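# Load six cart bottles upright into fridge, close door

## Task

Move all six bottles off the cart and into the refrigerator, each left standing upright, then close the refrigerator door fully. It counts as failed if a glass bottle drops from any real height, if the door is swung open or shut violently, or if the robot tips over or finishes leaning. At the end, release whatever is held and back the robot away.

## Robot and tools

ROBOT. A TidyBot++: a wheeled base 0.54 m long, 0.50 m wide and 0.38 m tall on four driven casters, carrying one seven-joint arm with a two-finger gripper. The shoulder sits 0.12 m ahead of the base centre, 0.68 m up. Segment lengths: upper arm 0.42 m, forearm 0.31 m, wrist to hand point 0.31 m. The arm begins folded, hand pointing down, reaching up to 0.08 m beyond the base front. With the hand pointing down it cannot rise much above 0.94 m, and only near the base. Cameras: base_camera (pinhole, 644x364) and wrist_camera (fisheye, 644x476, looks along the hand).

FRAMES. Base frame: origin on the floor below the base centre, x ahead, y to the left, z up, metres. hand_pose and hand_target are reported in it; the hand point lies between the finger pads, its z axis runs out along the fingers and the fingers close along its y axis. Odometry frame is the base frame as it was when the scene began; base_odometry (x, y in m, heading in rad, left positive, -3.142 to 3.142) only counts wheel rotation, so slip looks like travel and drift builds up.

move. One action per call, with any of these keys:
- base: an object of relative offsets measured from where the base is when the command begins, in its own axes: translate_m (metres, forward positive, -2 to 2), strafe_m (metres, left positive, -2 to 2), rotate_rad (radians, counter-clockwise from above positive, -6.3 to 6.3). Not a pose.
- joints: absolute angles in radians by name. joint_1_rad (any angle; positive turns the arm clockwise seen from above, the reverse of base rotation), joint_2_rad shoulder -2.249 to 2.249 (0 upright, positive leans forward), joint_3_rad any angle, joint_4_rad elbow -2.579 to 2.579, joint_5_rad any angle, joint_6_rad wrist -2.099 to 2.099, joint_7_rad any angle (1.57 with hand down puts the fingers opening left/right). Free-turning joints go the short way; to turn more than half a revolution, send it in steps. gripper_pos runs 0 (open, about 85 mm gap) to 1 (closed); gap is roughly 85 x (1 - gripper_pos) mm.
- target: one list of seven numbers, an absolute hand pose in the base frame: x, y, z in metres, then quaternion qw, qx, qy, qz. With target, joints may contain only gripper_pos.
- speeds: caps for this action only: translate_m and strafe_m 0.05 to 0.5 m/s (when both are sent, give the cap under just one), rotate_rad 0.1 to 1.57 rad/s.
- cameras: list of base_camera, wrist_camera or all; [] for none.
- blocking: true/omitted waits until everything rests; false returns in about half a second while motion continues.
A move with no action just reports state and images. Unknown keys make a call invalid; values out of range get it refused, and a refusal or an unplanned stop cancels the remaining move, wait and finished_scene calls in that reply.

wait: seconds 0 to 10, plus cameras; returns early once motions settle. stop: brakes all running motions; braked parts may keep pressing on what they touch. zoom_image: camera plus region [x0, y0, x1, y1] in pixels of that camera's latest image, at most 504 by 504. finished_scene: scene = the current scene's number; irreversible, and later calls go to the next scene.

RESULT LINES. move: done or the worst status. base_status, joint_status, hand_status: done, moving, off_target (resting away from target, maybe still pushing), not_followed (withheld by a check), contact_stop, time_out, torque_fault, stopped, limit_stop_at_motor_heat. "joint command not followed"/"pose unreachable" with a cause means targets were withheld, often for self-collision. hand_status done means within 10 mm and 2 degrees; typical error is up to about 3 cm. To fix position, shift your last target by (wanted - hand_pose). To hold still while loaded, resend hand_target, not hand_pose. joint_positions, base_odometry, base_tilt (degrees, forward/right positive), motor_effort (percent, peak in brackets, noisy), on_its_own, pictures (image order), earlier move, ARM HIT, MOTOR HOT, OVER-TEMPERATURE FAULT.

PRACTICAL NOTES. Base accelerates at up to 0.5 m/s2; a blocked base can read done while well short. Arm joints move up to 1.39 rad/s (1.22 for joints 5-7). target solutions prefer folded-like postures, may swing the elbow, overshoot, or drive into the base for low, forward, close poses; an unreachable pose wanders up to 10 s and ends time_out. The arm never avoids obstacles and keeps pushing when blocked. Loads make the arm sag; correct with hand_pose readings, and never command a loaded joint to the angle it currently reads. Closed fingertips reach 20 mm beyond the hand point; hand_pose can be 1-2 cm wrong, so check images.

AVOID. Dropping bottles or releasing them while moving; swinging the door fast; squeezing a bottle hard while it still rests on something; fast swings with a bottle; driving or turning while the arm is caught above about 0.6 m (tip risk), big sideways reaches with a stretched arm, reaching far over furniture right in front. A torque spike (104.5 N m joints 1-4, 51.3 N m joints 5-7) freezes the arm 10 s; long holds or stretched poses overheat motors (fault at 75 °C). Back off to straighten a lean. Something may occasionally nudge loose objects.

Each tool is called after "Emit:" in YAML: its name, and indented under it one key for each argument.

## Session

Emit:
move:

Scene clock: 0.00 s.
base_odometry: x=+0.000 y=+0.000 heading=+0.000
base_tilt: forward=-0.7 right=-0.2
base_status: not commanded
joint_positions: joint_1_rad=+0.036 joint_2_rad=-0.325 joint_3_rad=+3.185 joint_4_rad=-2.549 joint_5_rad=-0.014 joint_6_rad=-0.850 joint_7_rad=+1.603 gripper_pos=+0.000
joint_status: not commanded
motor_effort: joint_1_rad=+0 joint_2_rad=-2 joint_3_rad=+2 joint_4_rad=+13 joint_5_rad=-1 joint_6_rad=+1 joint_7_rad=+0
hand_pose: x=+0.2557 y=-0.0045 z=+0.5790 quat_wxyz=(-0.010, +0.999, -0.027, +0.034) (m; base frame)
hand_target: x=+0.2560 y=-0.0045 z=+0.5792 quat_wxyz=(-0.010, +0.999, -0.027, +0.034) (m; base frame)
hand_status: not commanded
pictures: base_camera, wrist_camera
camera_calibration:
wrist_camera: T_world_to_cam=[[-0.0132366, -0.999729, 0.0191302, -0.0198254], [-0.995475, 0.011375, -0.0943436, 0.369006], [0.0941004, -0.0202924, -0.995356, 0.686672], [0, 0, 0, 1]] pos_world=[0.302458, -0.0100832, 0.718676]

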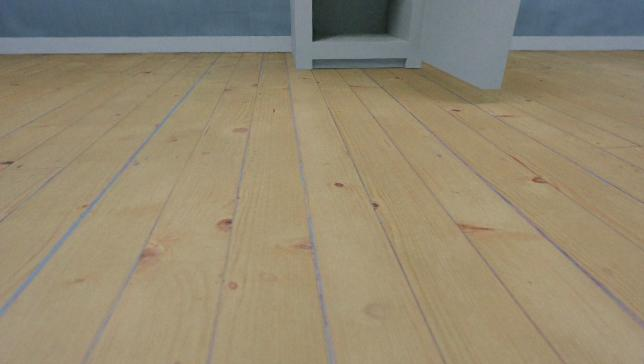

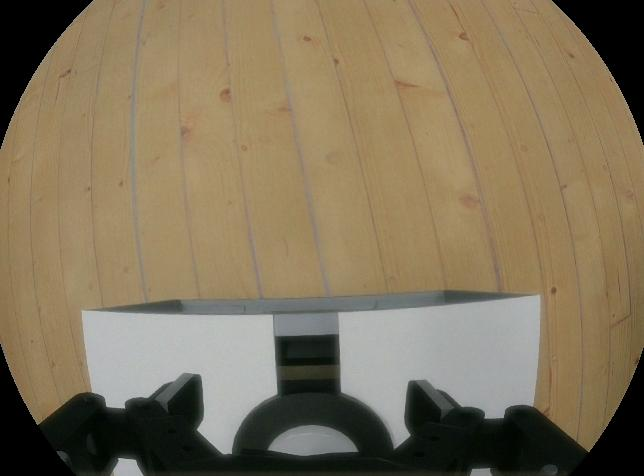

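Emit:
move:
  joints: {"joint_1_rad": 0.0, "joint_2_rad": -0.6, "joint_3_rad": 3.14, "joint_4_rad": -2.1, "joint_5_rad": 0.0, "joint_6_rad": -0.06, "joint_7_rad": 1.57}

Scene clock: 24.87 s.
move: done
base_odometry: x=+0.000 y=+0.000 heading=+0.000
base_tilt: forward=-0.7 right=-0.2
base_status: not commanded
joint_positions: joint_1_rad=+0.020 joint_2_rad=-0.581 joint_3_rad=+3.155 joint_4_rad=-2.119 joint_5_rad=-0.014 joint_6_rad=-0.095 joint_7_rad=+1.603 gripper_pos=+0.000
joint_status: all done
motor_effort: joint_1_rad=+0(1) joint_2_rad=-2(6) joint_3_rad=+2(3) joint_4_rad=+22(23) joint_5_rad=-1(2) joint_6_rad=+9(9) joint_7_rad=+0(1)
hand_pose: x=+0.5130 y=-0.0132 z=+1.0246 quat_wxyz=(+0.014, +0.729, -0.007, +0.685) (m; base frame)
hand_target: x=+0.5063 y=+0.0022 z=+1.0547 quat_wxyz=(+0.000, +0.703, +0.001, +0.711) (m; base frame)
hand_status: not commanded
pictures: base_camera, wrist_camera
camera_calibration:
wrist_camera: T_world_to_cam=[[-0.065242, -0.996285, 0.056211, -0.0448795], [-0.0379397, -0.0538136, -0.99783, 1.10095], [0.997148, -0.067233, -0.0342879, -0.342871], [0, 0, 0, 1]] pos_world=[0.380734, -0.00851871, 1.08933]

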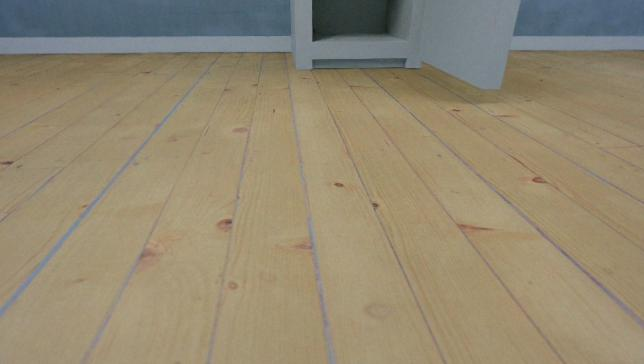

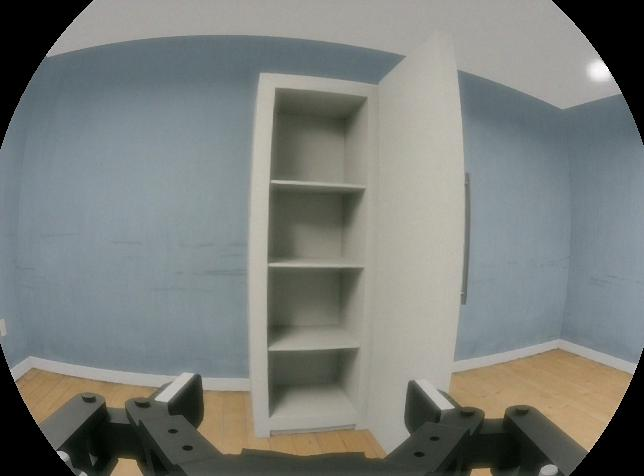

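Emit:
move:
  base: {"rotate_rad": 1.8}

Emit:
move:
  base: {"rotate_rad": 1.5}

Scene clock: 32.20 s.
move: done
base_odometry: x=+0.000 y=+0.000 heading=+1.799
base_tilt: forward=-0.7 right=-0.2
base_status: done
joint_positions: joint_1_rad=+0.015 joint_2_rad=-0.581 joint_3_rad=+3.147 joint_4_rad=-2.119 joint_5_rad=-0.014 joint_6_rad=-0.092 joint_7_rad=+1.603 gripper_pos=+0.000
joint_status: not commanded
motor_effort: joint_1_rad=+0(1) joint_2_rad=-2(3) joint_3_rad=+1(3) joint_4_rad=+23(23) joint_5_rad=-1(1) joint_6_rad=+9(10) joint_7_rad=+0(1)
hand_pose: x=+0.5132 y=-0.0071 z=+1.0254 quat_wxyz=(+0.011, +0.728, -0.001, +0.686) (m; base frame)
hand_target: x=+0.5063 y=+0.0022 z=+1.0547 quat_wxyz=(+0.000, +0.703, +0.001, +0.711) (m; base frame)
hand_status: not commanded
pictures: base_camera, wrist_camera
camera_calibration:
wrist_camera: T_world_to_cam=[[-0.0536359, -0.996744, 0.0602003, -0.0489291], [-0.0346174, -0.0583948, -0.997693, 1.10022], [0.99796, -0.0555961, -0.0313727, -0.345881], [0, 0, 0, 1]] pos_world=[0.380638, -0.00375229, 1.08978]

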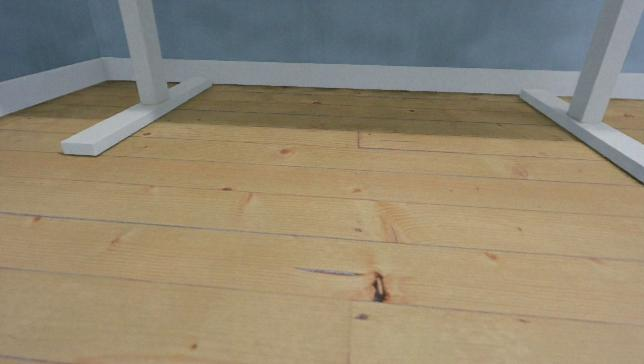

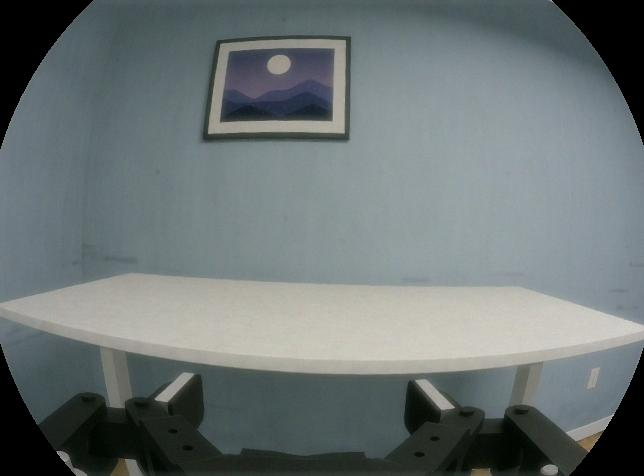

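Scene clock: 34.43 s.
move: done
base_odometry: x=+0.000 y=+0.000 heading=-2.985
base_tilt: forward=-0.7 right=-0.2
base_status: done
joint_positions: joint_1_rad=+0.012 joint_2_rad=-0.581 joint_3_rad=+3.143 joint_4_rad=-2.119 joint_5_rad=-0.014 joint_6_rad=-0.092 joint_7_rad=+1.603 gripper_pos=+0.000
joint_status: not commanded
motor_effort: joint_1_rad=+0(1) joint_2_rad=-1(4) joint_3_rad=+2(3) joint_4_rad=+23(23) joint_5_rad=-1(1) joint_6_rad=+9(10) joint_7_rad=+0(1)
hand_pose: x=+0.5132 y=-0.0040 z=+1.0255 quat_wxyz=(+0.010, +0.728, +0.002, +0.686) (m; base frame)
hand_target: x=+0.5063 y=+0.0022 z=+1.0547 quat_wxyz=(+0.000, +0.703, +0.001, +0.711) (m; base frame)
hand_status: not commanded
pictures: base_camera, wrist_camera
camera_calibration:
wrist_camera: T_world_to_cam=[[-0.0476161, -0.996912, 0.0624427, -0.0511696], [-0.0340442, -0.0608575, -0.997566, 1.10002], [0.998285, -0.049626, -0.0310413, -0.346195], [0, 0, 0, 1]] pos_world=[0.380614, -0.00124735, 1.08979]

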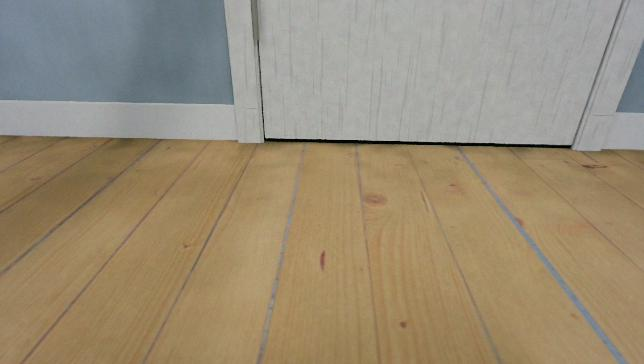

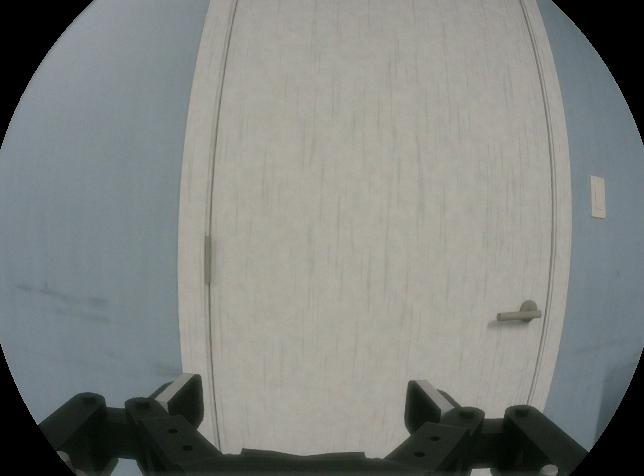

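Emit:
move:
  base: {"rotate_rad": 1.3}

Scene clock: 39.20 s.
move: done
base_odometry: x=+0.000 y=+0.000 heading=-1.686
base_tilt: forward=-0.7 right=-0.2
base_status: done
joint_positions: joint_1_rad=+0.011 joint_2_rad=-0.581 joint_3_rad=+3.141 joint_4_rad=-2.119 joint_5_rad=-0.014 joint_6_rad=-0.092 joint_7_rad=+1.603 gripper_pos=+0.000
joint_status: not commanded
motor_effort: joint_1_rad=+0(1) joint_2_rad=-2(3) joint_3_rad=+2(3) joint_4_rad=+22(24) joint_5_rad=-1(1) joint_6_rad=+10(10) joint_7_rad=+0(1)
hand_pose: x=+0.5132 y=-0.0023 z=+1.0255 quat_wxyz=(+0.009, +0.728, +0.003, +0.686) (m; base frame)
hand_target: x=+0.5063 y=+0.0022 z=+1.0547 quat_wxyz=(+0.000, +0.703, +0.001, +0.711) (m; base frame)
hand_status: not commanded
pictures: base_camera, wrist_camera
camera_calibration:
wrist_camera: T_world_to_cam=[[-0.0443809, -0.996985, 0.0636442, -0.0523713], [-0.0337366, -0.0621749, -0.997495, 1.09991], [0.998445, -0.0464169, -0.0308755, -0.34635], [0, 0, 0, 1]] pos_world=[0.380595, 0.0000969823, 1.0898]

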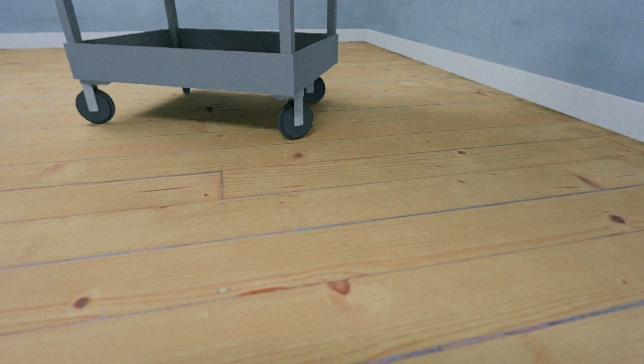

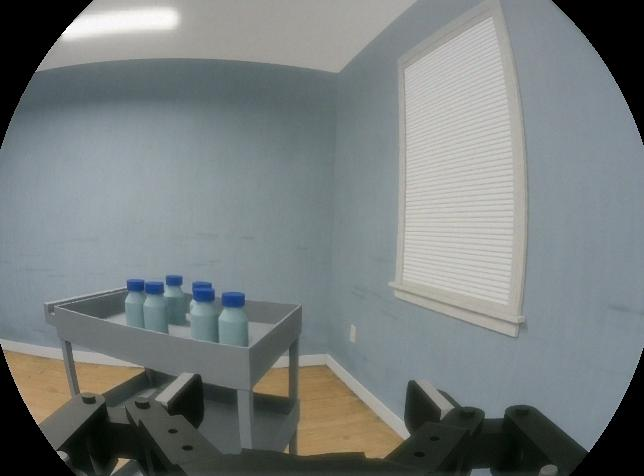

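Emit:
zoom_image:
  camera: "wrist_camera"
  region: [30, 260, 320, 440]

Scaled by 1.738.

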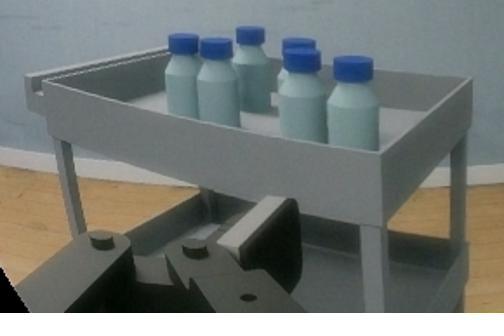

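Emit:
move:
  base: {"translate_m": 0.3385, "strafe_m": 0.3016, "rotate_rad": -0.12}
  joints: {"joint_7_rad": 1.53, "joint_1_rad": -0.02}

Scene clock: 117.40 s.
move: done
base_odometry: x=+0.261 y=-0.371 heading=-1.806
base_tilt: forward=-0.7 right=-0.2
base_status: done
joint_positions: joint_1_rad=-0.009 joint_2_rad=-0.590 joint_3_rad=+3.140 joint_4_rad=-2.119 joint_5_rad=-0.014 joint_6_rad=-0.090 joint_7_rad=+1.575 gripper_pos=+0.000
joint_status: all done
motor_effort: joint_1_rad=+0(1) joint_2_rad=-1(5) joint_3_rad=+1(4) joint_4_rad=+22(23) joint_5_rad=-1(1) joint_6_rad=+9(10) joint_7_rad=+1(1)
hand_pose: x=+0.5099 y=+0.0059 z=+1.0297 quat_wxyz=(-0.007, +0.724, +0.001, +0.690) (m; base frame)
hand_target: x=+0.5061 y=+0.0099 z=+1.0547 quat_wxyz=(-0.022, +0.703, -0.007, +0.711) (m; base frame)
hand_status: not commanded
pictures: base_camera, wrist_camera
camera_calibration:
wrist_camera: T_world_to_cam=[[-0.0262589, -0.999015, 0.0357674, -0.0252077], [-0.0218885, -0.0351966, -0.999141, 1.09997], [0.999416, -0.0270192, -0.0209427, -0.353372], [0, 0, 0, 1]] pos_world=[0.37658, 0.00398465, 1.09253]

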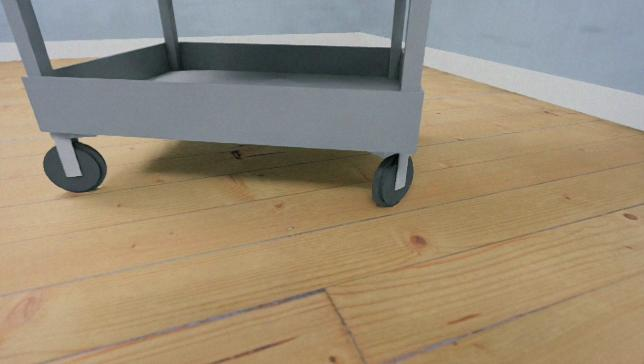

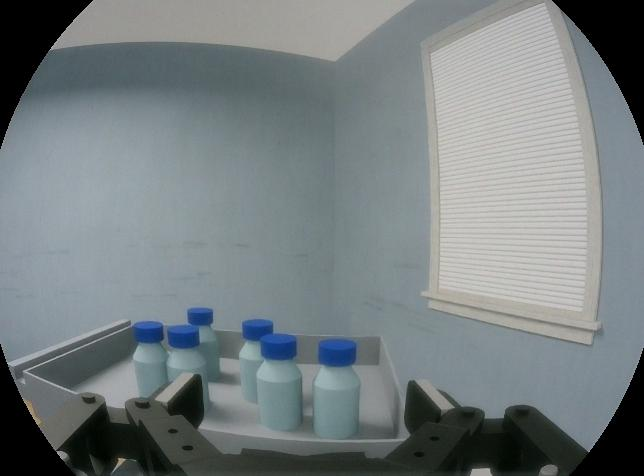

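Emit:
zoom_image:
  camera: "wrist_camera"
  region: [100, 280, 420, 476]

Scaled by 1.575.

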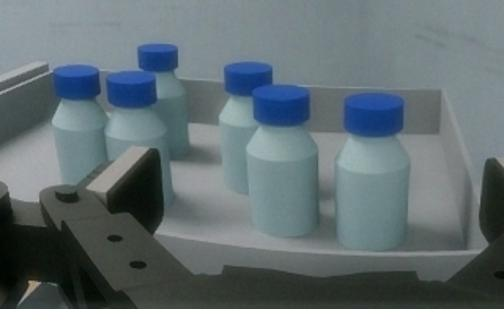

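Emit:
move:
  base: {"translate_m": 0.1, "strafe_m": -0.03}
  joints: {"joint_1_rad": -0.06, "joint_2_rad": -0.205, "joint_3_rad": 3.155, "joint_4_rad": -2.328, "joint_5_rad": -0.027, "joint_6_rad": 0.589, "joint_7_rad": 1.545, "gripper_pos": 0.05}

Scene clock: 211.00 s.
move: done
base_odometry: x=+0.208 y=-0.461 heading=-1.806
base_tilt: forward=-0.7 right=-0.2
base_status: done
joint_positions: joint_1_rad=-0.040 joint_2_rad=-0.219 joint_3_rad=+3.142 joint_4_rad=-2.306 joint_5_rad=-0.014 joint_6_rad=+0.554 joint_7_rad=+1.575 gripper_pos=+0.050
joint_status: all done
motor_effort: joint_1_rad=+0(2) joint_2_rad=-12(15) joint_3_rad=+2(3) joint_4_rad=+20(23) joint_5_rad=-1(2) joint_6_rad=+9(11) joint_7_rad=+0(1)
hand_pose: x=+0.6115 y=+0.0184 z=+0.9492 quat_wxyz=(-0.015, +0.693, +0.008, +0.720) (m; base frame)
hand_target: x=+0.6118 y=+0.0191 z=+0.9403 quat_wxyz=(-0.030, +0.694, -0.007, +0.719) (m; base frame)
hand_status: not commanded
pictures: base_camera, wrist_camera
camera_calibration:
wrist_camera: T_world_to_cam=[[-0.00840755, -0.999408, 0.0333472, -0.0157634], [0.0650324, -0.0338243, -0.99731, 0.967314], [0.997848, -0.00621628, 0.0652783, -0.537617], [0, 0, 0, 1]] pos_world=[0.473421, 0.0136226, 1.00033]

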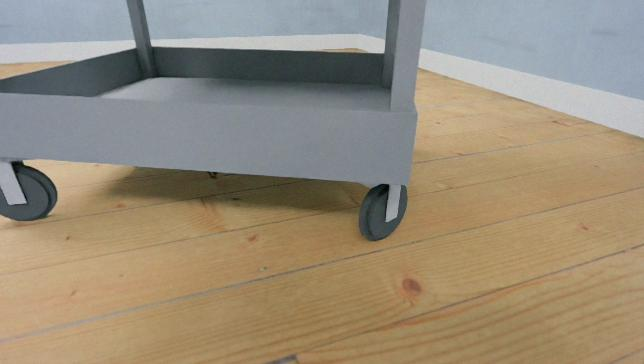

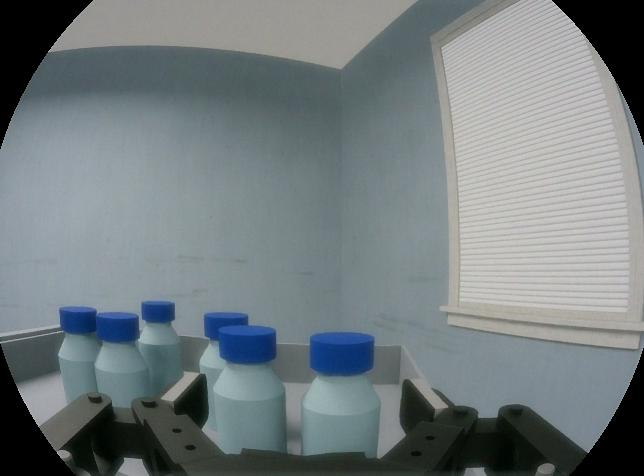

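Emit:
move:
  base: {"translate_m": 0.12, "strafe_m": -0.023}
  speeds: {"translate_m": 0.2}
  joints: {"joint_4_rad": -2.36}

Scene clock: 240.23 s.
move: done
base_odometry: x=+0.158 y=-0.573 heading=-1.806
base_tilt: forward=-0.7 right=-0.2
base_status: done
joint_positions: joint_1_rad=-0.041 joint_2_rad=-0.213 joint_3_rad=+3.143 joint_4_rad=-2.344 joint_5_rad=-0.014 joint_6_rad=+0.560 joint_7_rad=+1.575 gripper_pos=+0.050
joint_status: all done
motor_effort: joint_1_rad=+0(1) joint_2_rad=-12(14) joint_3_rad=+2(3) joint_4_rad=+20(22) joint_5_rad=-1(1) joint_6_rad=+9(10) joint_7_rad=+0(1)
hand_pose: x=+0.6072 y=+0.0186 z=+0.9258 quat_wxyz=(-0.014, +0.707, +0.009, +0.707) (m; base frame)
hand_target: x=+0.6066 y=+0.0189 z=+0.9218 quat_wxyz=(-0.029, +0.705, -0.007, +0.708) (m; base frame)
hand_status: not commanded
pictures: base_camera, wrist_camera
camera_calibration:
wrist_camera: T_world_to_cam=[[-0.00625739, -0.999366, 0.0350621, -0.0177005], [0.0265627, -0.0352165, -0.999027, 0.969206], [0.999628, -0.00531995, 0.0267663, -0.497174], [0, 0, 0, 1]] pos_world=[0.471133, 0.0137979, 0.982191]

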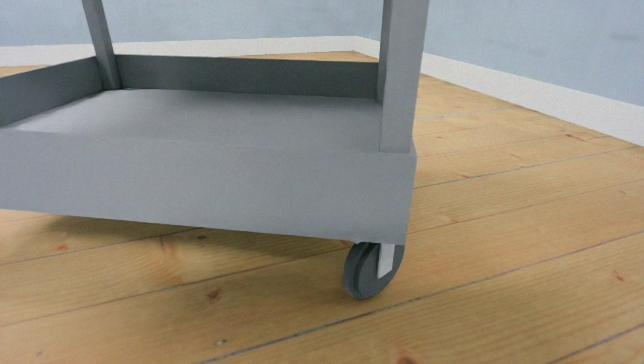

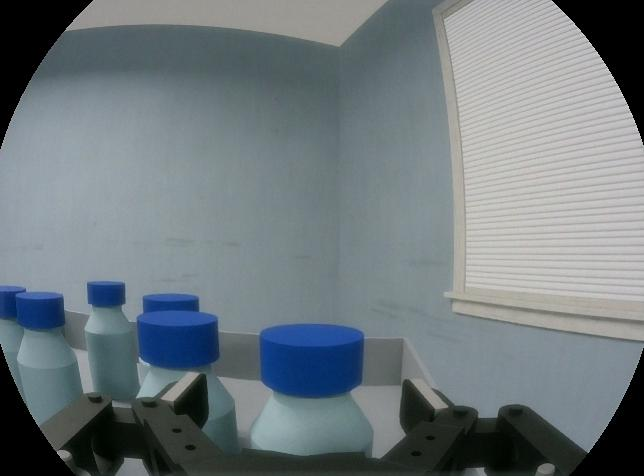

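Emit:
move:
  base: {"translate_m": 0.043}
  speeds: {"translate_m": 0.1}

Emit:
move:
  joints: {"gripper_pos": 0.49}

Scene clock: 246.67 s.
move: done
base_odometry: x=+0.148 y=-0.615 heading=-1.806
base_tilt: forward=-0.7 right=-0.2
base_status: done
joint_positions: joint_1_rad=-0.041 joint_2_rad=-0.211 joint_3_rad=+3.143 joint_4_rad=-2.345 joint_5_rad=-0.014 joint_6_rad=+0.560 joint_7_rad=+1.575 gripper_pos=+0.050
joint_status: not commanded
motor_effort: joint_1_rad=+0(1) joint_2_rad=-12(14) joint_3_rad=+1(2) joint_4_rad=+19(21) joint_5_rad=-1(1) joint_6_rad=+9(10) joint_7_rad=+0(1)
hand_pose: x=+0.6077 y=+0.0186 z=+0.9248 quat_wxyz=(-0.014, +0.708, +0.009, +0.706) (m; base frame)
hand_target: x=+0.6066 y=+0.0189 z=+0.9218 quat_wxyz=(-0.029, +0.705, -0.007, +0.708) (m; base frame)
hand_status: not commanded
pictures: base_camera, wrist_camera
camera_calibration:
wrist_camera: T_world_to_cam=[[-0.00621628, -0.999363, 0.0351389, -0.017756], [0.0245704, -0.0352816, -0.999075, 0.969452], [0.999679, -0.00534715, 0.0247741, -0.495839], [0, 0, 0, 1]] pos_world=[0.47175, 0.0138078, 0.981464]

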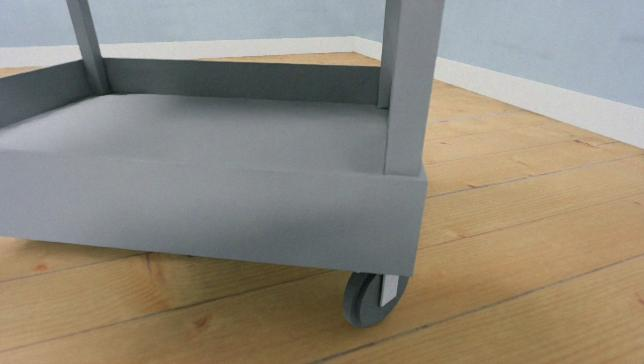

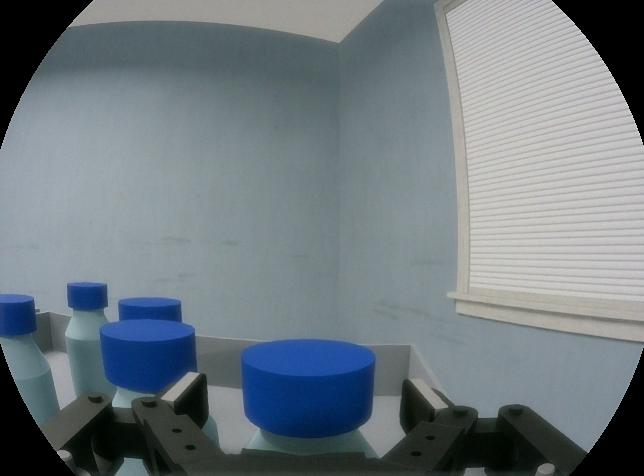

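Scene clock: 247.47 s.
move: off_target
base_odometry: x=+0.148 y=-0.615 heading=-1.806
base_tilt: forward=-0.7 right=-0.2
base_status: not commanded
joint_positions: joint_1_rad=-0.042 joint_2_rad=-0.211 joint_3_rad=+3.144 joint_4_rad=-2.345 joint_5_rad=-0.014 joint_6_rad=+0.561 joint_7_rad=+1.575 gripper_pos=+0.443
joint_status: gripper_pos off_target (ended at +0.443, target +0.490)
motor_effort: joint_1_rad=+0(1) joint_2_rad=-11(12) joint_3_rad=+1(2) joint_4_rad=+21(21) joint_5_rad=+0(1) joint_6_rad=+10(10) joint_7_rad=+1(1)
hand_pose: x=+0.6077 y=+0.0182 z=+0.9249 quat_wxyz=(-0.014, +0.708, +0.008, +0.706) (m; base frame)
hand_target: x=+0.6066 y=+0.0189 z=+0.9218 quat_wxyz=(-0.029, +0.705, -0.007, +0.708) (m; base frame)
hand_status: not commanded
pictures: base_camera, wrist_camera
camera_calibration:
wrist_camera: T_world_to_cam=[[-0.00692253, -0.999367, 0.0348902, -0.0174921], [0.0250839, -0.0350536, -0.999071, 0.96929], [0.999661, -0.00604091, 0.0253107, -0.496347], [0, 0, 0, 1]] pos_world=[0.471744, 0.0134977, 0.981562]

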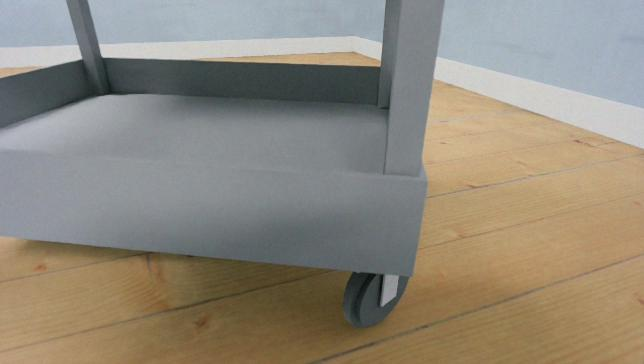

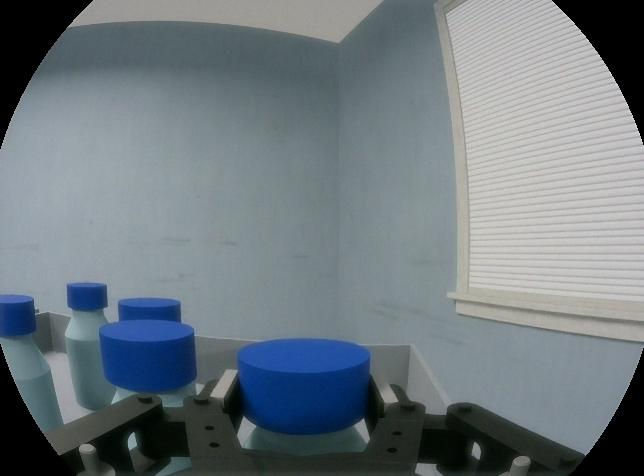

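Emit:
move:
  joints: {"joint_1_rad": -0.06, "joint_2_rad": -0.335, "joint_4_rad": -2.06, "joint_6_rad": 0.275, "gripper_pos": 0.55}

Scene clock: 276.07 s.
move: off_target
base_odometry: x=+0.148 y=-0.615 heading=-1.806
base_tilt: forward=-0.7 right=-0.2
base_status: not commanded
joint_positions: joint_1_rad=-0.042 joint_2_rad=-0.294 joint_3_rad=+3.144 joint_4_rad=-2.098 joint_5_rad=-0.014 joint_6_rad=+0.297 joint_7_rad=+1.575 gripper_pos=+0.443
joint_status: joint_2_rad off_target (ended at -0.294, target -0.335); gripper_pos off_target (ended at +0.443, target +0.550); the others done
motor_effort: joint_1_rad=+1(2) joint_2_rad=-14(19) joint_3_rad=+2(2) joint_4_rad=+26(27) joint_5_rad=-1(1) joint_6_rad=+12(15) joint_7_rad=+0(1)
hand_pose: x=+0.6133 y=+0.0194 z=+1.0313 quat_wxyz=(-0.017, +0.684, +0.009, +0.729) (m; base frame)
hand_target: x=+0.6001 y=+0.0202 z=+1.0684 quat_wxyz=(-0.036, +0.663, -0.006, +0.748) (m; base frame)
hand_status: not commanded
pictures: base_camera, wrist_camera
camera_calibration:
wrist_camera: T_world_to_cam=[[-0.00561287, -0.999525, 0.0303175, -0.0160608], [0.0900317, -0.0307, -0.995466, 1.03187], [0.995923, -0.00285788, 0.0901612, -0.569235], [0, 0, 0, 1]] pos_world=[0.473922, 0.0139985, 1.079]

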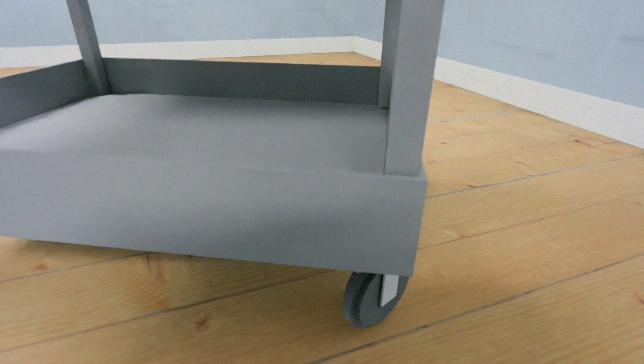

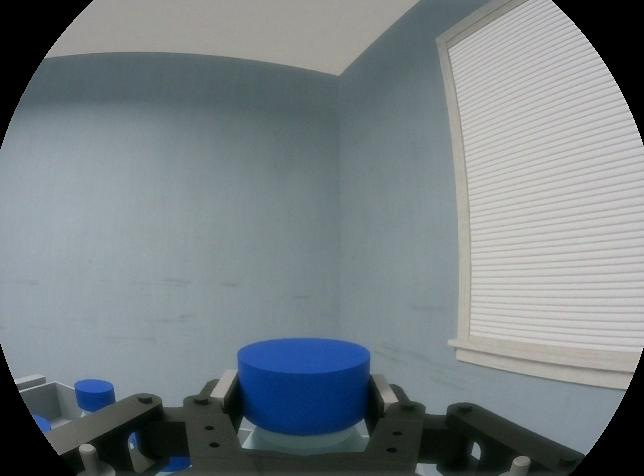

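Emit:
move:
  base: {"translate_m": -0.4}
  joints: {"joint_2_rad": -0.165, "joint_4_rad": -1.62, "joint_6_rad": 0.019, "gripper_pos": 0.55}
  cameras: ["wrist_camera"]

Scene clock: 297.43 s.
move: off_target
base_odometry: x=+0.241 y=-0.226 heading=-1.806
base_tilt: forward=-0.7 right=-0.2
base_status: done
joint_positions: joint_1_rad=-0.045 joint_2_rad=-0.154 joint_3_rad=+3.147 joint_4_rad=-1.667 joint_5_rad=-0.014 joint_6_rad=+0.039 joint_7_rad=+1.575 gripper_pos=+0.443
joint_status: joint_4_rad off_target (ended at -1.667, target -1.620); gripper_pos off_target (ended at +0.443, target +0.550); the others done
motor_effort: joint_1_rad=+0(2) joint_2_rad=-20(23) joint_3_rad=+1(5) joint_4_rad=+28(28) joint_5_rad=-1(1) joint_6_rad=+13(14) joint_7_rad=+0(1)
hand_pose: x=+0.6775 y=+0.0228 z=+1.1464 quat_wxyz=(-0.018, +0.672, +0.009, +0.741) (m; base frame)
hand_target: x=+0.6702 y=+0.0259 z=+1.1750 quat_wxyz=(-0.038, +0.658, -0.003, +0.752) (m; base frame)
hand_status: not commanded
pictures: wrist_camera
camera_calibration:
wrist_camera: T_world_to_cam=[[-0.00324522, -0.999595, 0.0282749, -0.0150718], [0.124551, -0.0284589, -0.991805, 1.1131], [0.992208, 0.000303057, 0.124593, -0.68059], [0, 0, 0, 1]] pos_world=[0.5366, 0.0168181, 1.1892]

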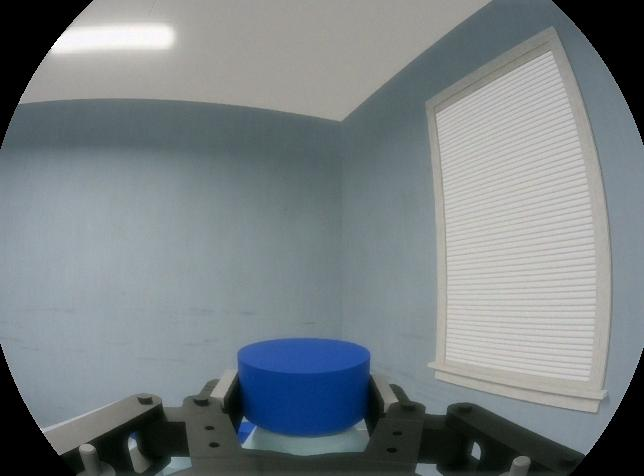

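Emit:
move:
  base: {"translate_m": -0.268, "strafe_m": 0.665, "rotate_rad": 1.856}
  speeds: {"rotate_rad": 1.2}

Scene clock: 305.70 s.
move: done
base_odometry: x=+0.950 y=-0.120 heading=+0.051
base_tilt: forward=-0.7 right=-0.2
base_status: done
joint_positions: joint_1_rad=-0.056 joint_2_rad=-0.138 joint_3_rad=+3.153 joint_4_rad=-1.665 joint_5_rad=-0.014 joint_6_rad=+0.037 joint_7_rad=+1.575 gripper_pos=+0.443
joint_status: not commanded
motor_effort: joint_1_rad=+0(4) joint_2_rad=-21(25) joint_3_rad=+2(5) joint_4_rad=+26(28) joint_5_rad=-1(1) joint_6_rad=+13(14) joint_7_rad=+1(1)
hand_pose: x=+0.6852 y=+0.0254 z=+1.1371 quat_wxyz=(-0.020, +0.678, +0.011, +0.735) (m; base frame)
hand_target: x=+0.6702 y=+0.0259 z=+1.1750 quat_wxyz=(-0.038, +0.658, -0.003, +0.752) (m; base frame)
hand_status: not commanded
pictures: base_camera, wrist_camera
camera_calibration:
wrist_camera: T_world_to_cam=[[0.00192827, -0.9996, 0.028231, -0.0156926], [0.107289, -0.0278613, -0.993837, 1.11714], [0.994226, 0.00494527, 0.107193, -0.668769], [0, 0, 0, 1]] pos_world=[0.54508, 0.0187459, 1.18239]

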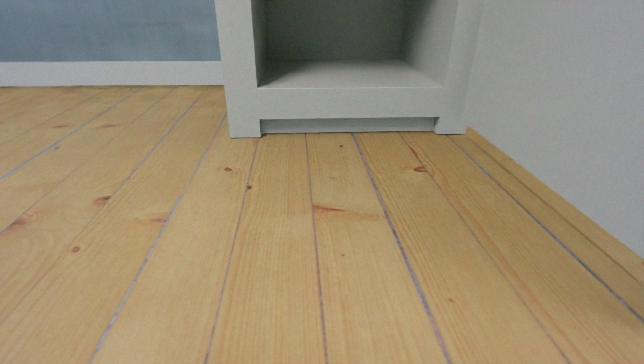

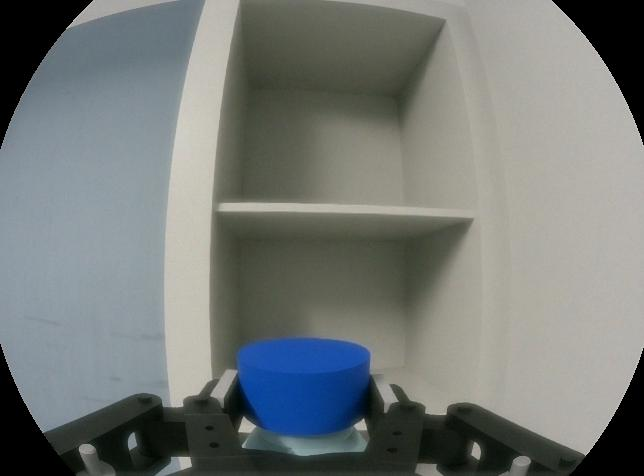

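Emit:
move:
  base: {"translate_m": 0.2547, "strafe_m": -0.031, "rotate_rad": 0.1056}
  speeds: {"translate_m": 0.3}

Scene clock: 391.00 s.
move: done
base_odometry: x=+1.206 y=-0.138 heading=+0.157
base_tilt: forward=-0.7 right=-0.2
base_status: done
joint_positions: joint_1_rad=-0.065 joint_2_rad=-0.137 joint_3_rad=+3.150 joint_4_rad=-1.665 joint_5_rad=-0.014 joint_6_rad=+0.036 joint_7_rad=+1.575 gripper_pos=+0.443
joint_status: not commanded
motor_effort: joint_1_rad=+0(4) joint_2_rad=-22(24) joint_3_rad=+1(6) joint_4_rad=+27(28) joint_5_rad=-1(1) joint_6_rad=+13(14) joint_7_rad=+0(1)
hand_pose: x=+0.6852 y=+0.0326 z=+1.1366 quat_wxyz=(-0.025, +0.679, +0.015, +0.734) (m; base frame)
hand_target: x=+0.6702 y=+0.0259 z=+1.1750 quat_wxyz=(-0.038, +0.658, -0.003, +0.752) (m; base frame)
hand_status: not commanded
pictures: base_camera, wrist_camera
camera_calibration:
wrist_camera: T_world_to_cam=[[0.014316, -0.999484, 0.0287504, -0.0175406], [0.106256, -0.0270699, -0.99397, 1.11761], [0.994236, 0.0172846, 0.105814, -0.667648], [0, 0, 0, 1]] pos_world=[0.545297, 0.0242622, 1.18203]

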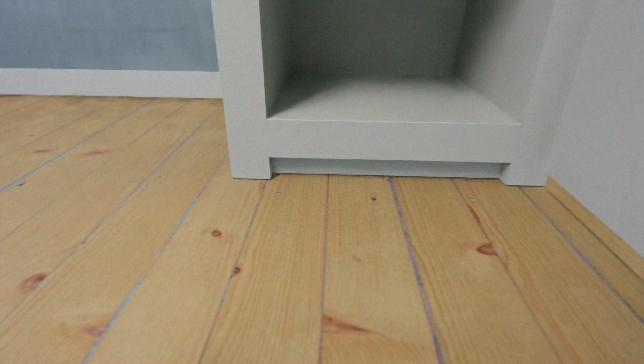

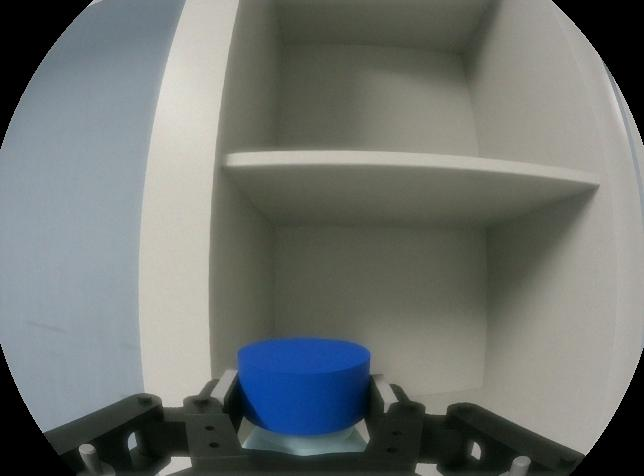

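Emit:
move:
  base: {"translate_m": 0.35}
  speeds: {"translate_m": 0.25}

Scene clock: 424.43 s.
move: done
base_odometry: x=+1.552 y=-0.083 heading=+0.157
base_tilt: forward=-0.7 right=-0.2
base_status: done
joint_positions: joint_1_rad=-0.065 joint_2_rad=-0.135 joint_3_rad=+3.150 joint_4_rad=-1.665 joint_5_rad=-0.014 joint_6_rad=+0.036 joint_7_rad=+1.575 gripper_pos=+0.443
joint_status: not commanded
motor_effort: joint_1_rad=+1(2) joint_2_rad=-20(25) joint_3_rad=+1(4) joint_4_rad=+27(28) joint_5_rad=-1(1) joint_6_rad=+13(14) joint_7_rad=+1(1)
hand_pose: x=+0.6859 y=+0.0326 z=+1.1357 quat_wxyz=(-0.025, +0.679, +0.015, +0.733) (m; base frame)
hand_target: x=+0.6702 y=+0.0259 z=+1.1750 quat_wxyz=(-0.038, +0.658, -0.003, +0.752) (m; base frame)
hand_status: not commanded
pictures: base_camera, wrist_camera
camera_calibration:
wrist_camera: T_world_to_cam=[[0.0143479, -0.999481, 0.0288368, -0.0176157], [0.104429, -0.0271842, -0.994161, 1.11813], [0.994429, 0.0172755, 0.103985, -0.666304], [0, 0, 0, 1]] pos_world=[0.546079, 0.0242996, 1.18139]

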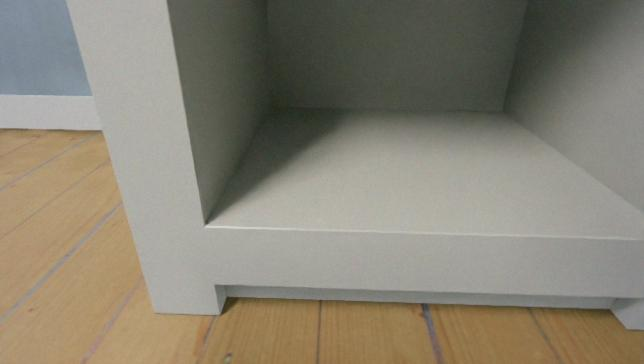

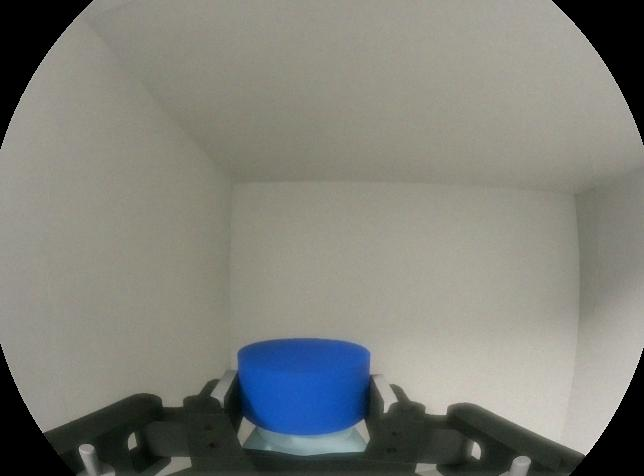

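Emit:
move:
  base: {"translate_m": 0.145}
  speeds: {"translate_m": 0.15}
  cameras: []

Emit:
move:
  joints: {"joint_2_rad": -0.16, "joint_4_rad": -1.745, "joint_6_rad": 0.095}
  cameras: ["wrist_camera"]

Scene clock: 434.50 s.
move: done
base_odometry: x=+1.695 y=-0.061 heading=+0.157
base_tilt: forward=-0.7 right=-0.2
base_status: done
joint_positions: joint_1_rad=-0.065 joint_2_rad=-0.134 joint_3_rad=+3.150 joint_4_rad=-1.664 joint_5_rad=-0.014 joint_6_rad=+0.035 joint_7_rad=+1.575 gripper_pos=+0.443
joint_status: not commanded
motor_effort: joint_1_rad=+0(1) joint_2_rad=-20(24) joint_3_rad=+1(3) joint_4_rad=+27(28) joint_5_rad=-1(1) joint_6_rad=+13(14) joint_7_rad=+1(1)
hand_pose: x=+0.6864 y=+0.0327 z=+1.1351 quat_wxyz=(-0.025, +0.680, +0.015, +0.733) (m; base frame)
hand_target: x=+0.6702 y=+0.0259 z=+1.1750 quat_wxyz=(-0.038, +0.658, -0.003, +0.752) (m; base frame)
hand_status: not commanded
pictures: none
No camera images: "cameras" was empty.

Scene clock: 435.50 s.
move: done
base_odometry: x=+1.695 y=-0.061 heading=+0.157
base_tilt: forward=-0.7 right=-0.2
base_status: not commanded
joint_positions: joint_1_rad=-0.065 joint_2_rad=-0.134 joint_3_rad=+3.150 joint_4_rad=-1.756 joint_5_rad=-0.014 joint_6_rad=+0.051 joint_7_rad=+1.575 gripper_pos=+0.443
joint_status: all done
motor_effort: joint_1_rad=+0(1) joint_2_rad=-22(24) joint_3_rad=+1(2) joint_4_rad=+27(29) joint_5_rad=-1(1) joint_6_rad=+13(14) joint_7_rad=+0(1)
hand_pose: x=+0.6872 y=+0.0327 z=+1.0829 quat_wxyz=(-0.024, +0.707, +0.016, +0.707) (m; base frame)
hand_target: x=+0.6761 y=+0.0257 z=+1.1178 quat_wxyz=(-0.036, +0.678, -0.004, +0.734) (m; base frame)
hand_status: not commanded
pictures: wrist_camera
camera_calibration:
wrist_camera: T_world_to_cam=[[0.016569, -0.999351, 0.0319937, -0.0209911], [0.0276669, -0.0315276, -0.99912, 1.12376], [0.99948, 0.0174396, 0.0271266, -0.582295], [0, 0, 0, 1]] pos_world=[0.551249, 0.0246068, 1.13924]

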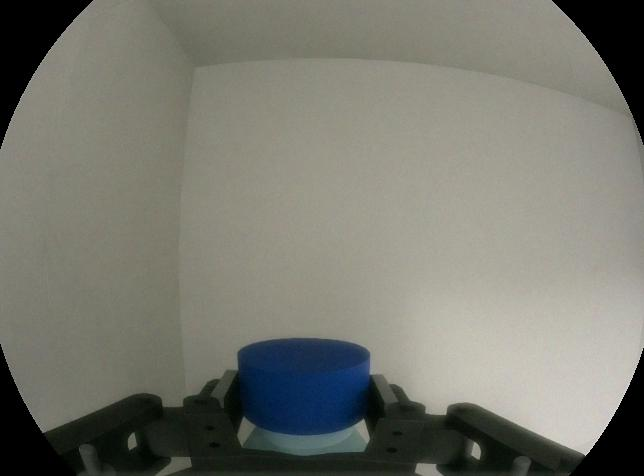

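Emit:
move:
  base: {"translate_m": 0.022}
  speeds: {"translate_m": 0.1}
  cameras: []

Emit:
move:
  joints: {"joint_2_rad": -0.155, "joint_4_rad": -1.775, "joint_6_rad": 0.125}
  cameras: []

Emit:
move:
  joints: {"joint_2_rad": -0.152, "joint_4_rad": -1.79, "joint_6_rad": 0.133}
  cameras: []

Scene clock: 443.77 s.
move: done
base_odometry: x=+1.717 y=-0.058 heading=+0.157
base_tilt: forward=-0.7 right=-0.2
base_status: done
joint_positions: joint_1_rad=-0.065 joint_2_rad=-0.126 joint_3_rad=+3.150 joint_4_rad=-1.756 joint_5_rad=-0.014 joint_6_rad=+0.051 joint_7_rad=+1.575 gripper_pos=+0.443
joint_status: not commanded
motor_effort: joint_1_rad=+0(2) joint_2_rad=-21(25) joint_3_rad=+1(3) joint_4_rad=+26(29) joint_5_rad=-1(1) joint_6_rad=+13(14) joint_7_rad=+1(1)
hand_pose: x=+0.6904 y=+0.0329 z=+1.0783 quat_wxyz=(-0.024, +0.710, +0.016, +0.704) (m; base frame)
hand_target: x=+0.6761 y=+0.0257 z=+1.1178 quat_wxyz=(-0.036, +0.678, -0.004, +0.734) (m; base frame)
hand_status: not commanded
pictures: none
No camera images: "cameras" was empty.

Scene clock: 444.43 s.
move: done
base_odometry: x=+1.717 y=-0.058 heading=+0.157
base_tilt: forward=-0.7 right=-0.2
base_status: not commanded
joint_positions: joint_1_rad=-0.065 joint_2_rad=-0.126 joint_3_rad=+3.150 joint_4_rad=-1.780 joint_5_rad=-0.014 joint_6_rad=+0.078 joint_7_rad=+1.575 gripper_pos=+0.443
joint_status: all done
motor_effort: joint_1_rad=+0(1) joint_2_rad=-21(22) joint_3_rad=+1(2) joint_4_rad=+26(28) joint_5_rad=-1(1) joint_6_rad=+12(14) joint_7_rad=+1(1)
hand_pose: x=+0.6899 y=+0.0328 z=+1.0715 quat_wxyz=(-0.023, +0.709, +0.016, +0.705) (m; base frame)
hand_target: x=+0.6780 y=+0.0256 z=+1.1056 quat_wxyz=(-0.036, +0.680, -0.004, +0.732) (m; base frame)
hand_status: not commanded
pictures: none
No camera images: "cameras" was empty.

Scene clock: 445.00 s.
move: done
base_odometry: x=+1.717 y=-0.058 heading=+0.157
base_tilt: forward=-0.7 right=-0.2
base_status: not commanded
joint_positions: joint_1_rad=-0.065 joint_2_rad=-0.126 joint_3_rad=+3.150 joint_4_rad=-1.793 joint_5_rad=-0.014 joint_6_rad=+0.084 joint_7_rad=+1.575 gripper_pos=+0.443
joint_status: all done
motor_effort: joint_1_rad=+0(1) joint_2_rad=-21(22) joint_3_rad=+2(2) joint_4_rad=+27(28) joint_5_rad=-1(1) joint_6_rad=+12(14) joint_7_rad=+0(1)
hand_pose: x=+0.6895 y=+0.0327 z=+1.0653 quat_wxyz=(-0.023, +0.711, +0.016, +0.702) (m; base frame)
hand_target: x=+0.6791 y=+0.0256 z=+1.0971 quat_wxyz=(-0.036, +0.683, -0.004, +0.729) (m; base frame)
hand_status: not commanded
pictures: none
No camera images: "cameras" was empty.

Emit:
move:
  joints: {"joint_2_rad": -0.15, "joint_4_rad": -1.803, "joint_6_rad": 0.14}
  cameras: []

Emit:
move:
  joints: {"joint_2_rad": -0.148, "joint_4_rad": -1.816, "joint_6_rad": 0.147}
  cameras: []

Scene clock: 450.33 s.
move: done
base_odometry: x=+1.717 y=-0.058 heading=+0.157
base_tilt: forward=-0.7 right=-0.2
base_status: not commanded
joint_positions: joint_1_rad=-0.065 joint_2_rad=-0.126 joint_3_rad=+3.150 joint_4_rad=-1.805 joint_5_rad=-0.014 joint_6_rad=+0.090 joint_7_rad=+1.575 gripper_pos=+0.443
joint_status: all done
motor_effort: joint_1_rad=+0(1) joint_2_rad=-22(22) joint_3_rad=+2(2) joint_4_rad=+27(28) joint_5_rad=-1(1) joint_6_rad=+13(14) joint_7_rad=+1(1)
hand_pose: x=+0.6891 y=+0.0327 z=+1.0598 quat_wxyz=(-0.023, +0.713, +0.016, +0.700) (m; base frame)
hand_target: x=+0.6798 y=+0.0256 z=+1.0900 quat_wxyz=(-0.035, +0.686, -0.004, +0.726) (m; base frame)
hand_status: not commanded
pictures: none
No camera images: "cameras" was empty.

Scene clock: 450.87 s.
move: done
base_odometry: x=+1.717 y=-0.058 heading=+0.157
base_tilt: forward=-0.7 right=-0.2
base_status: not commanded
joint_positions: joint_1_rad=-0.065 joint_2_rad=-0.126 joint_3_rad=+3.150 joint_4_rad=-1.815 joint_5_rad=-0.014 joint_6_rad=+0.099 joint_7_rad=+1.575 gripper_pos=+0.443
joint_status: all done
motor_effort: joint_1_rad=+0(1) joint_2_rad=-21(21) joint_3_rad=+1(2) joint_4_rad=+26(27) joint_5_rad=-1(1) joint_6_rad=+12(13) joint_7_rad=+0(1)
hand_pose: x=+0.6887 y=+0.0326 z=+1.0558 quat_wxyz=(-0.023, +0.714, +0.016, +0.700) (m; base frame)
hand_target: x=+0.6803 y=+0.0256 z=+1.0830 quat_wxyz=(-0.035, +0.689, -0.004, +0.724) (m; base frame)
hand_status: not commanded
pictures: none
No camera images: "cameras" was empty.

Emit:
move:
  joints: {"joint_2_rad": -0.146, "joint_4_rad": -1.828, "joint_6_rad": 0.153}
  cameras: []

Emit:
move:
  joints: {"joint_2_rad": -0.144, "joint_4_rad": -1.84, "joint_6_rad": 0.159}
  cameras: ["wrist_camera"]

Scene clock: 455.23 s.
move: done
base_odometry: x=+1.717 y=-0.058 heading=+0.157
base_tilt: forward=-0.7 right=-0.2
base_status: not commanded
joint_positions: joint_1_rad=-0.065 joint_2_rad=-0.126 joint_3_rad=+3.150 joint_4_rad=-1.821 joint_5_rad=-0.014 joint_6_rad=+0.110 joint_7_rad=+1.575 gripper_pos=+0.443
joint_status: all done
motor_effort: joint_1_rad=+0(1) joint_2_rad=-19(21) joint_3_rad=+1(2) joint_4_rad=+26(27) joint_5_rad=-1(1) joint_6_rad=+11(13) joint_7_rad=+1(1)
hand_pose: x=+0.6885 y=+0.0326 z=+1.0556 quat_wxyz=(-0.023, +0.712, +0.016, +0.702) (m; base frame)
hand_target: x=+0.6808 y=+0.0256 z=+1.0762 quat_wxyz=(-0.035, +0.692, -0.004, +0.721) (m; base frame)
hand_status: not commanded
pictures: none
No camera images: "cameras" was empty.

Scene clock: 455.77 s.
move: done
base_odometry: x=+1.717 y=-0.058 heading=+0.157
base_tilt: forward=-0.7 right=-0.2
base_status: not commanded
joint_positions: joint_1_rad=-0.065 joint_2_rad=-0.126 joint_3_rad=+3.150 joint_4_rad=-1.828 joint_5_rad=-0.014 joint_6_rad=+0.121 joint_7_rad=+1.575 gripper_pos=+0.443
joint_status: all done
motor_effort: joint_1_rad=+1(1) joint_2_rad=-19(20) joint_3_rad=+2(3) joint_4_rad=+24(26) joint_5_rad=-1(1) joint_6_rad=+11(13) joint_7_rad=+0(1)
hand_pose: x=+0.6883 y=+0.0325 z=+1.0554 quat_wxyz=(-0.023, +0.710, +0.015, +0.703) (m; base frame)
hand_target: x=+0.6812 y=+0.0256 z=+1.0695 quat_wxyz=(-0.035, +0.695, -0.004, +0.718) (m; base frame)
hand_status: not commanded
pictures: wrist_camera
camera_calibration:
wrist_camera: T_world_to_cam=[[0.0158816, -0.999345, 0.0325217, -0.0204075], [0.0184149, -0.0322279, -0.999311, 1.10283], [0.999704, 0.0164695, 0.017891, -0.573023], [0, 0, 0, 1]] pos_world=[0.552869, 0.0245851, 1.11298]

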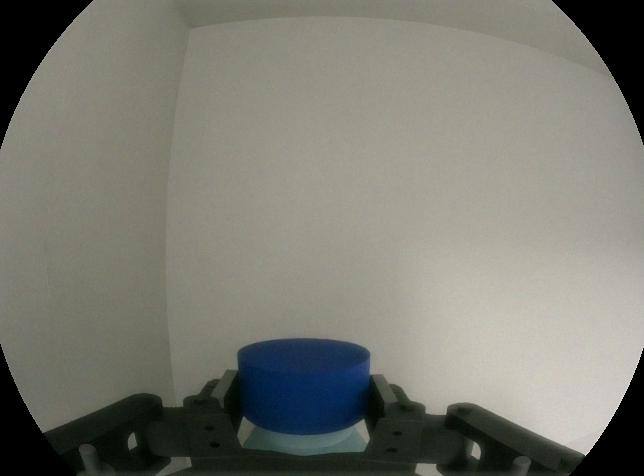

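Emit:
move:
  joints: {"gripper_pos": 0.15}
  cameras: ["wrist_camera"]

Emit:
move:
  base: {"translate_m": -0.1}
  speeds: {"translate_m": 0.1}
  cameras: ["wrist_camera"]

Scene clock: 483.40 s.
move: done
base_odometry: x=+1.717 y=-0.058 heading=+0.157
base_tilt: forward=-0.7 right=-0.2
base_status: not commanded
joint_positions: joint_1_rad=-0.065 joint_2_rad=-0.126 joint_3_rad=+3.150 joint_4_rad=-1.828 joint_5_rad=-0.014 joint_6_rad=+0.132 joint_7_rad=+1.575 gripper_pos=+0.150
joint_status: all done
motor_effort: joint_1_rad=+0(1) joint_2_rad=-17(20) joint_3_rad=+1(2) joint_4_rad=+22(25) joint_5_rad=-1(1) joint_6_rad=+9(12) joint_7_rad=+0(1)
hand_pose: x=+0.6883 y=+0.0324 z=+1.0584 quat_wxyz=(-0.023, +0.707, +0.015, +0.707) (m; base frame)
hand_target: x=+0.6812 y=+0.0256 z=+1.0695 quat_wxyz=(-0.035, +0.695, -0.004, +0.718) (m; base frame)
hand_status: not commanded
pictures: wrist_camera
camera_calibration:
wrist_camera: T_world_to_cam=[[0.0153877, -0.999365, 0.0321229, -0.0197942], [0.0286935, -0.0316722, -0.999086, 1.09854], [0.99947, 0.0162954, 0.0281879, -0.583802], [0, 0, 0, 1]] pos_world=[0.552276, 0.0245247, 1.11462]

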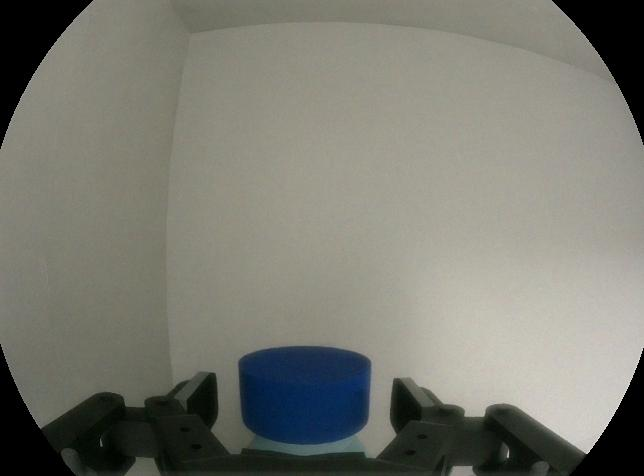

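Scene clock: 484.97 s.
move: done
base_odometry: x=+1.618 y=-0.073 heading=+0.157
base_tilt: forward=-0.7 right=-0.2
base_status: done
joint_positions: joint_1_rad=-0.065 joint_2_rad=-0.129 joint_3_rad=+3.150 joint_4_rad=-1.828 joint_5_rad=-0.014 joint_6_rad=+0.132 joint_7_rad=+1.575 gripper_pos=+0.150
joint_status: not commanded
motor_effort: joint_1_rad=+1(1) joint_2_rad=-18(21) joint_3_rad=+1(2) joint_4_rad=+23(23) joint_5_rad=-1(1) joint_6_rad=+9(10) joint_7_rad=+0(1)
hand_pose: x=+0.6872 y=+0.0324 z=+1.0600 quat_wxyz=(-0.023, +0.706, +0.015, +0.708) (m; base frame)
hand_target: x=+0.6812 y=+0.0256 z=+1.0695 quat_wxyz=(-0.035, +0.695, -0.004, +0.718) (m; base frame)
hand_status: not commanded
pictures: wrist_camera
camera_calibration:
wrist_camera: T_world_to_cam=[[0.0152975, -0.999371, 0.0319858, -0.0196883], [0.0314789, -0.0314924, -0.999008, 1.09813], [0.999387, 0.0162892, 0.0309774, -0.585717], [0, 0, 0, 1]] pos_world=[0.551091, 0.0244477, 1.11582]

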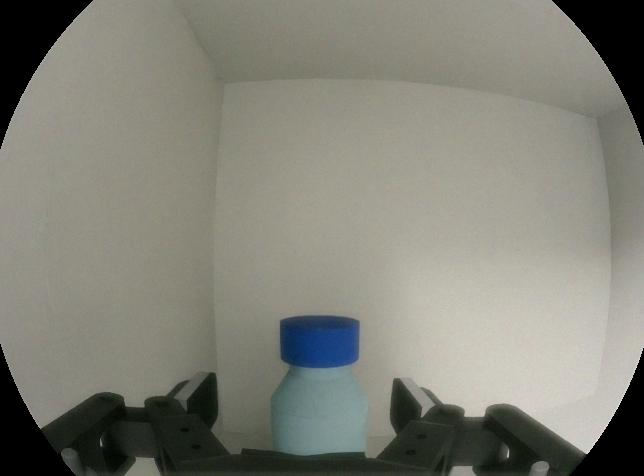

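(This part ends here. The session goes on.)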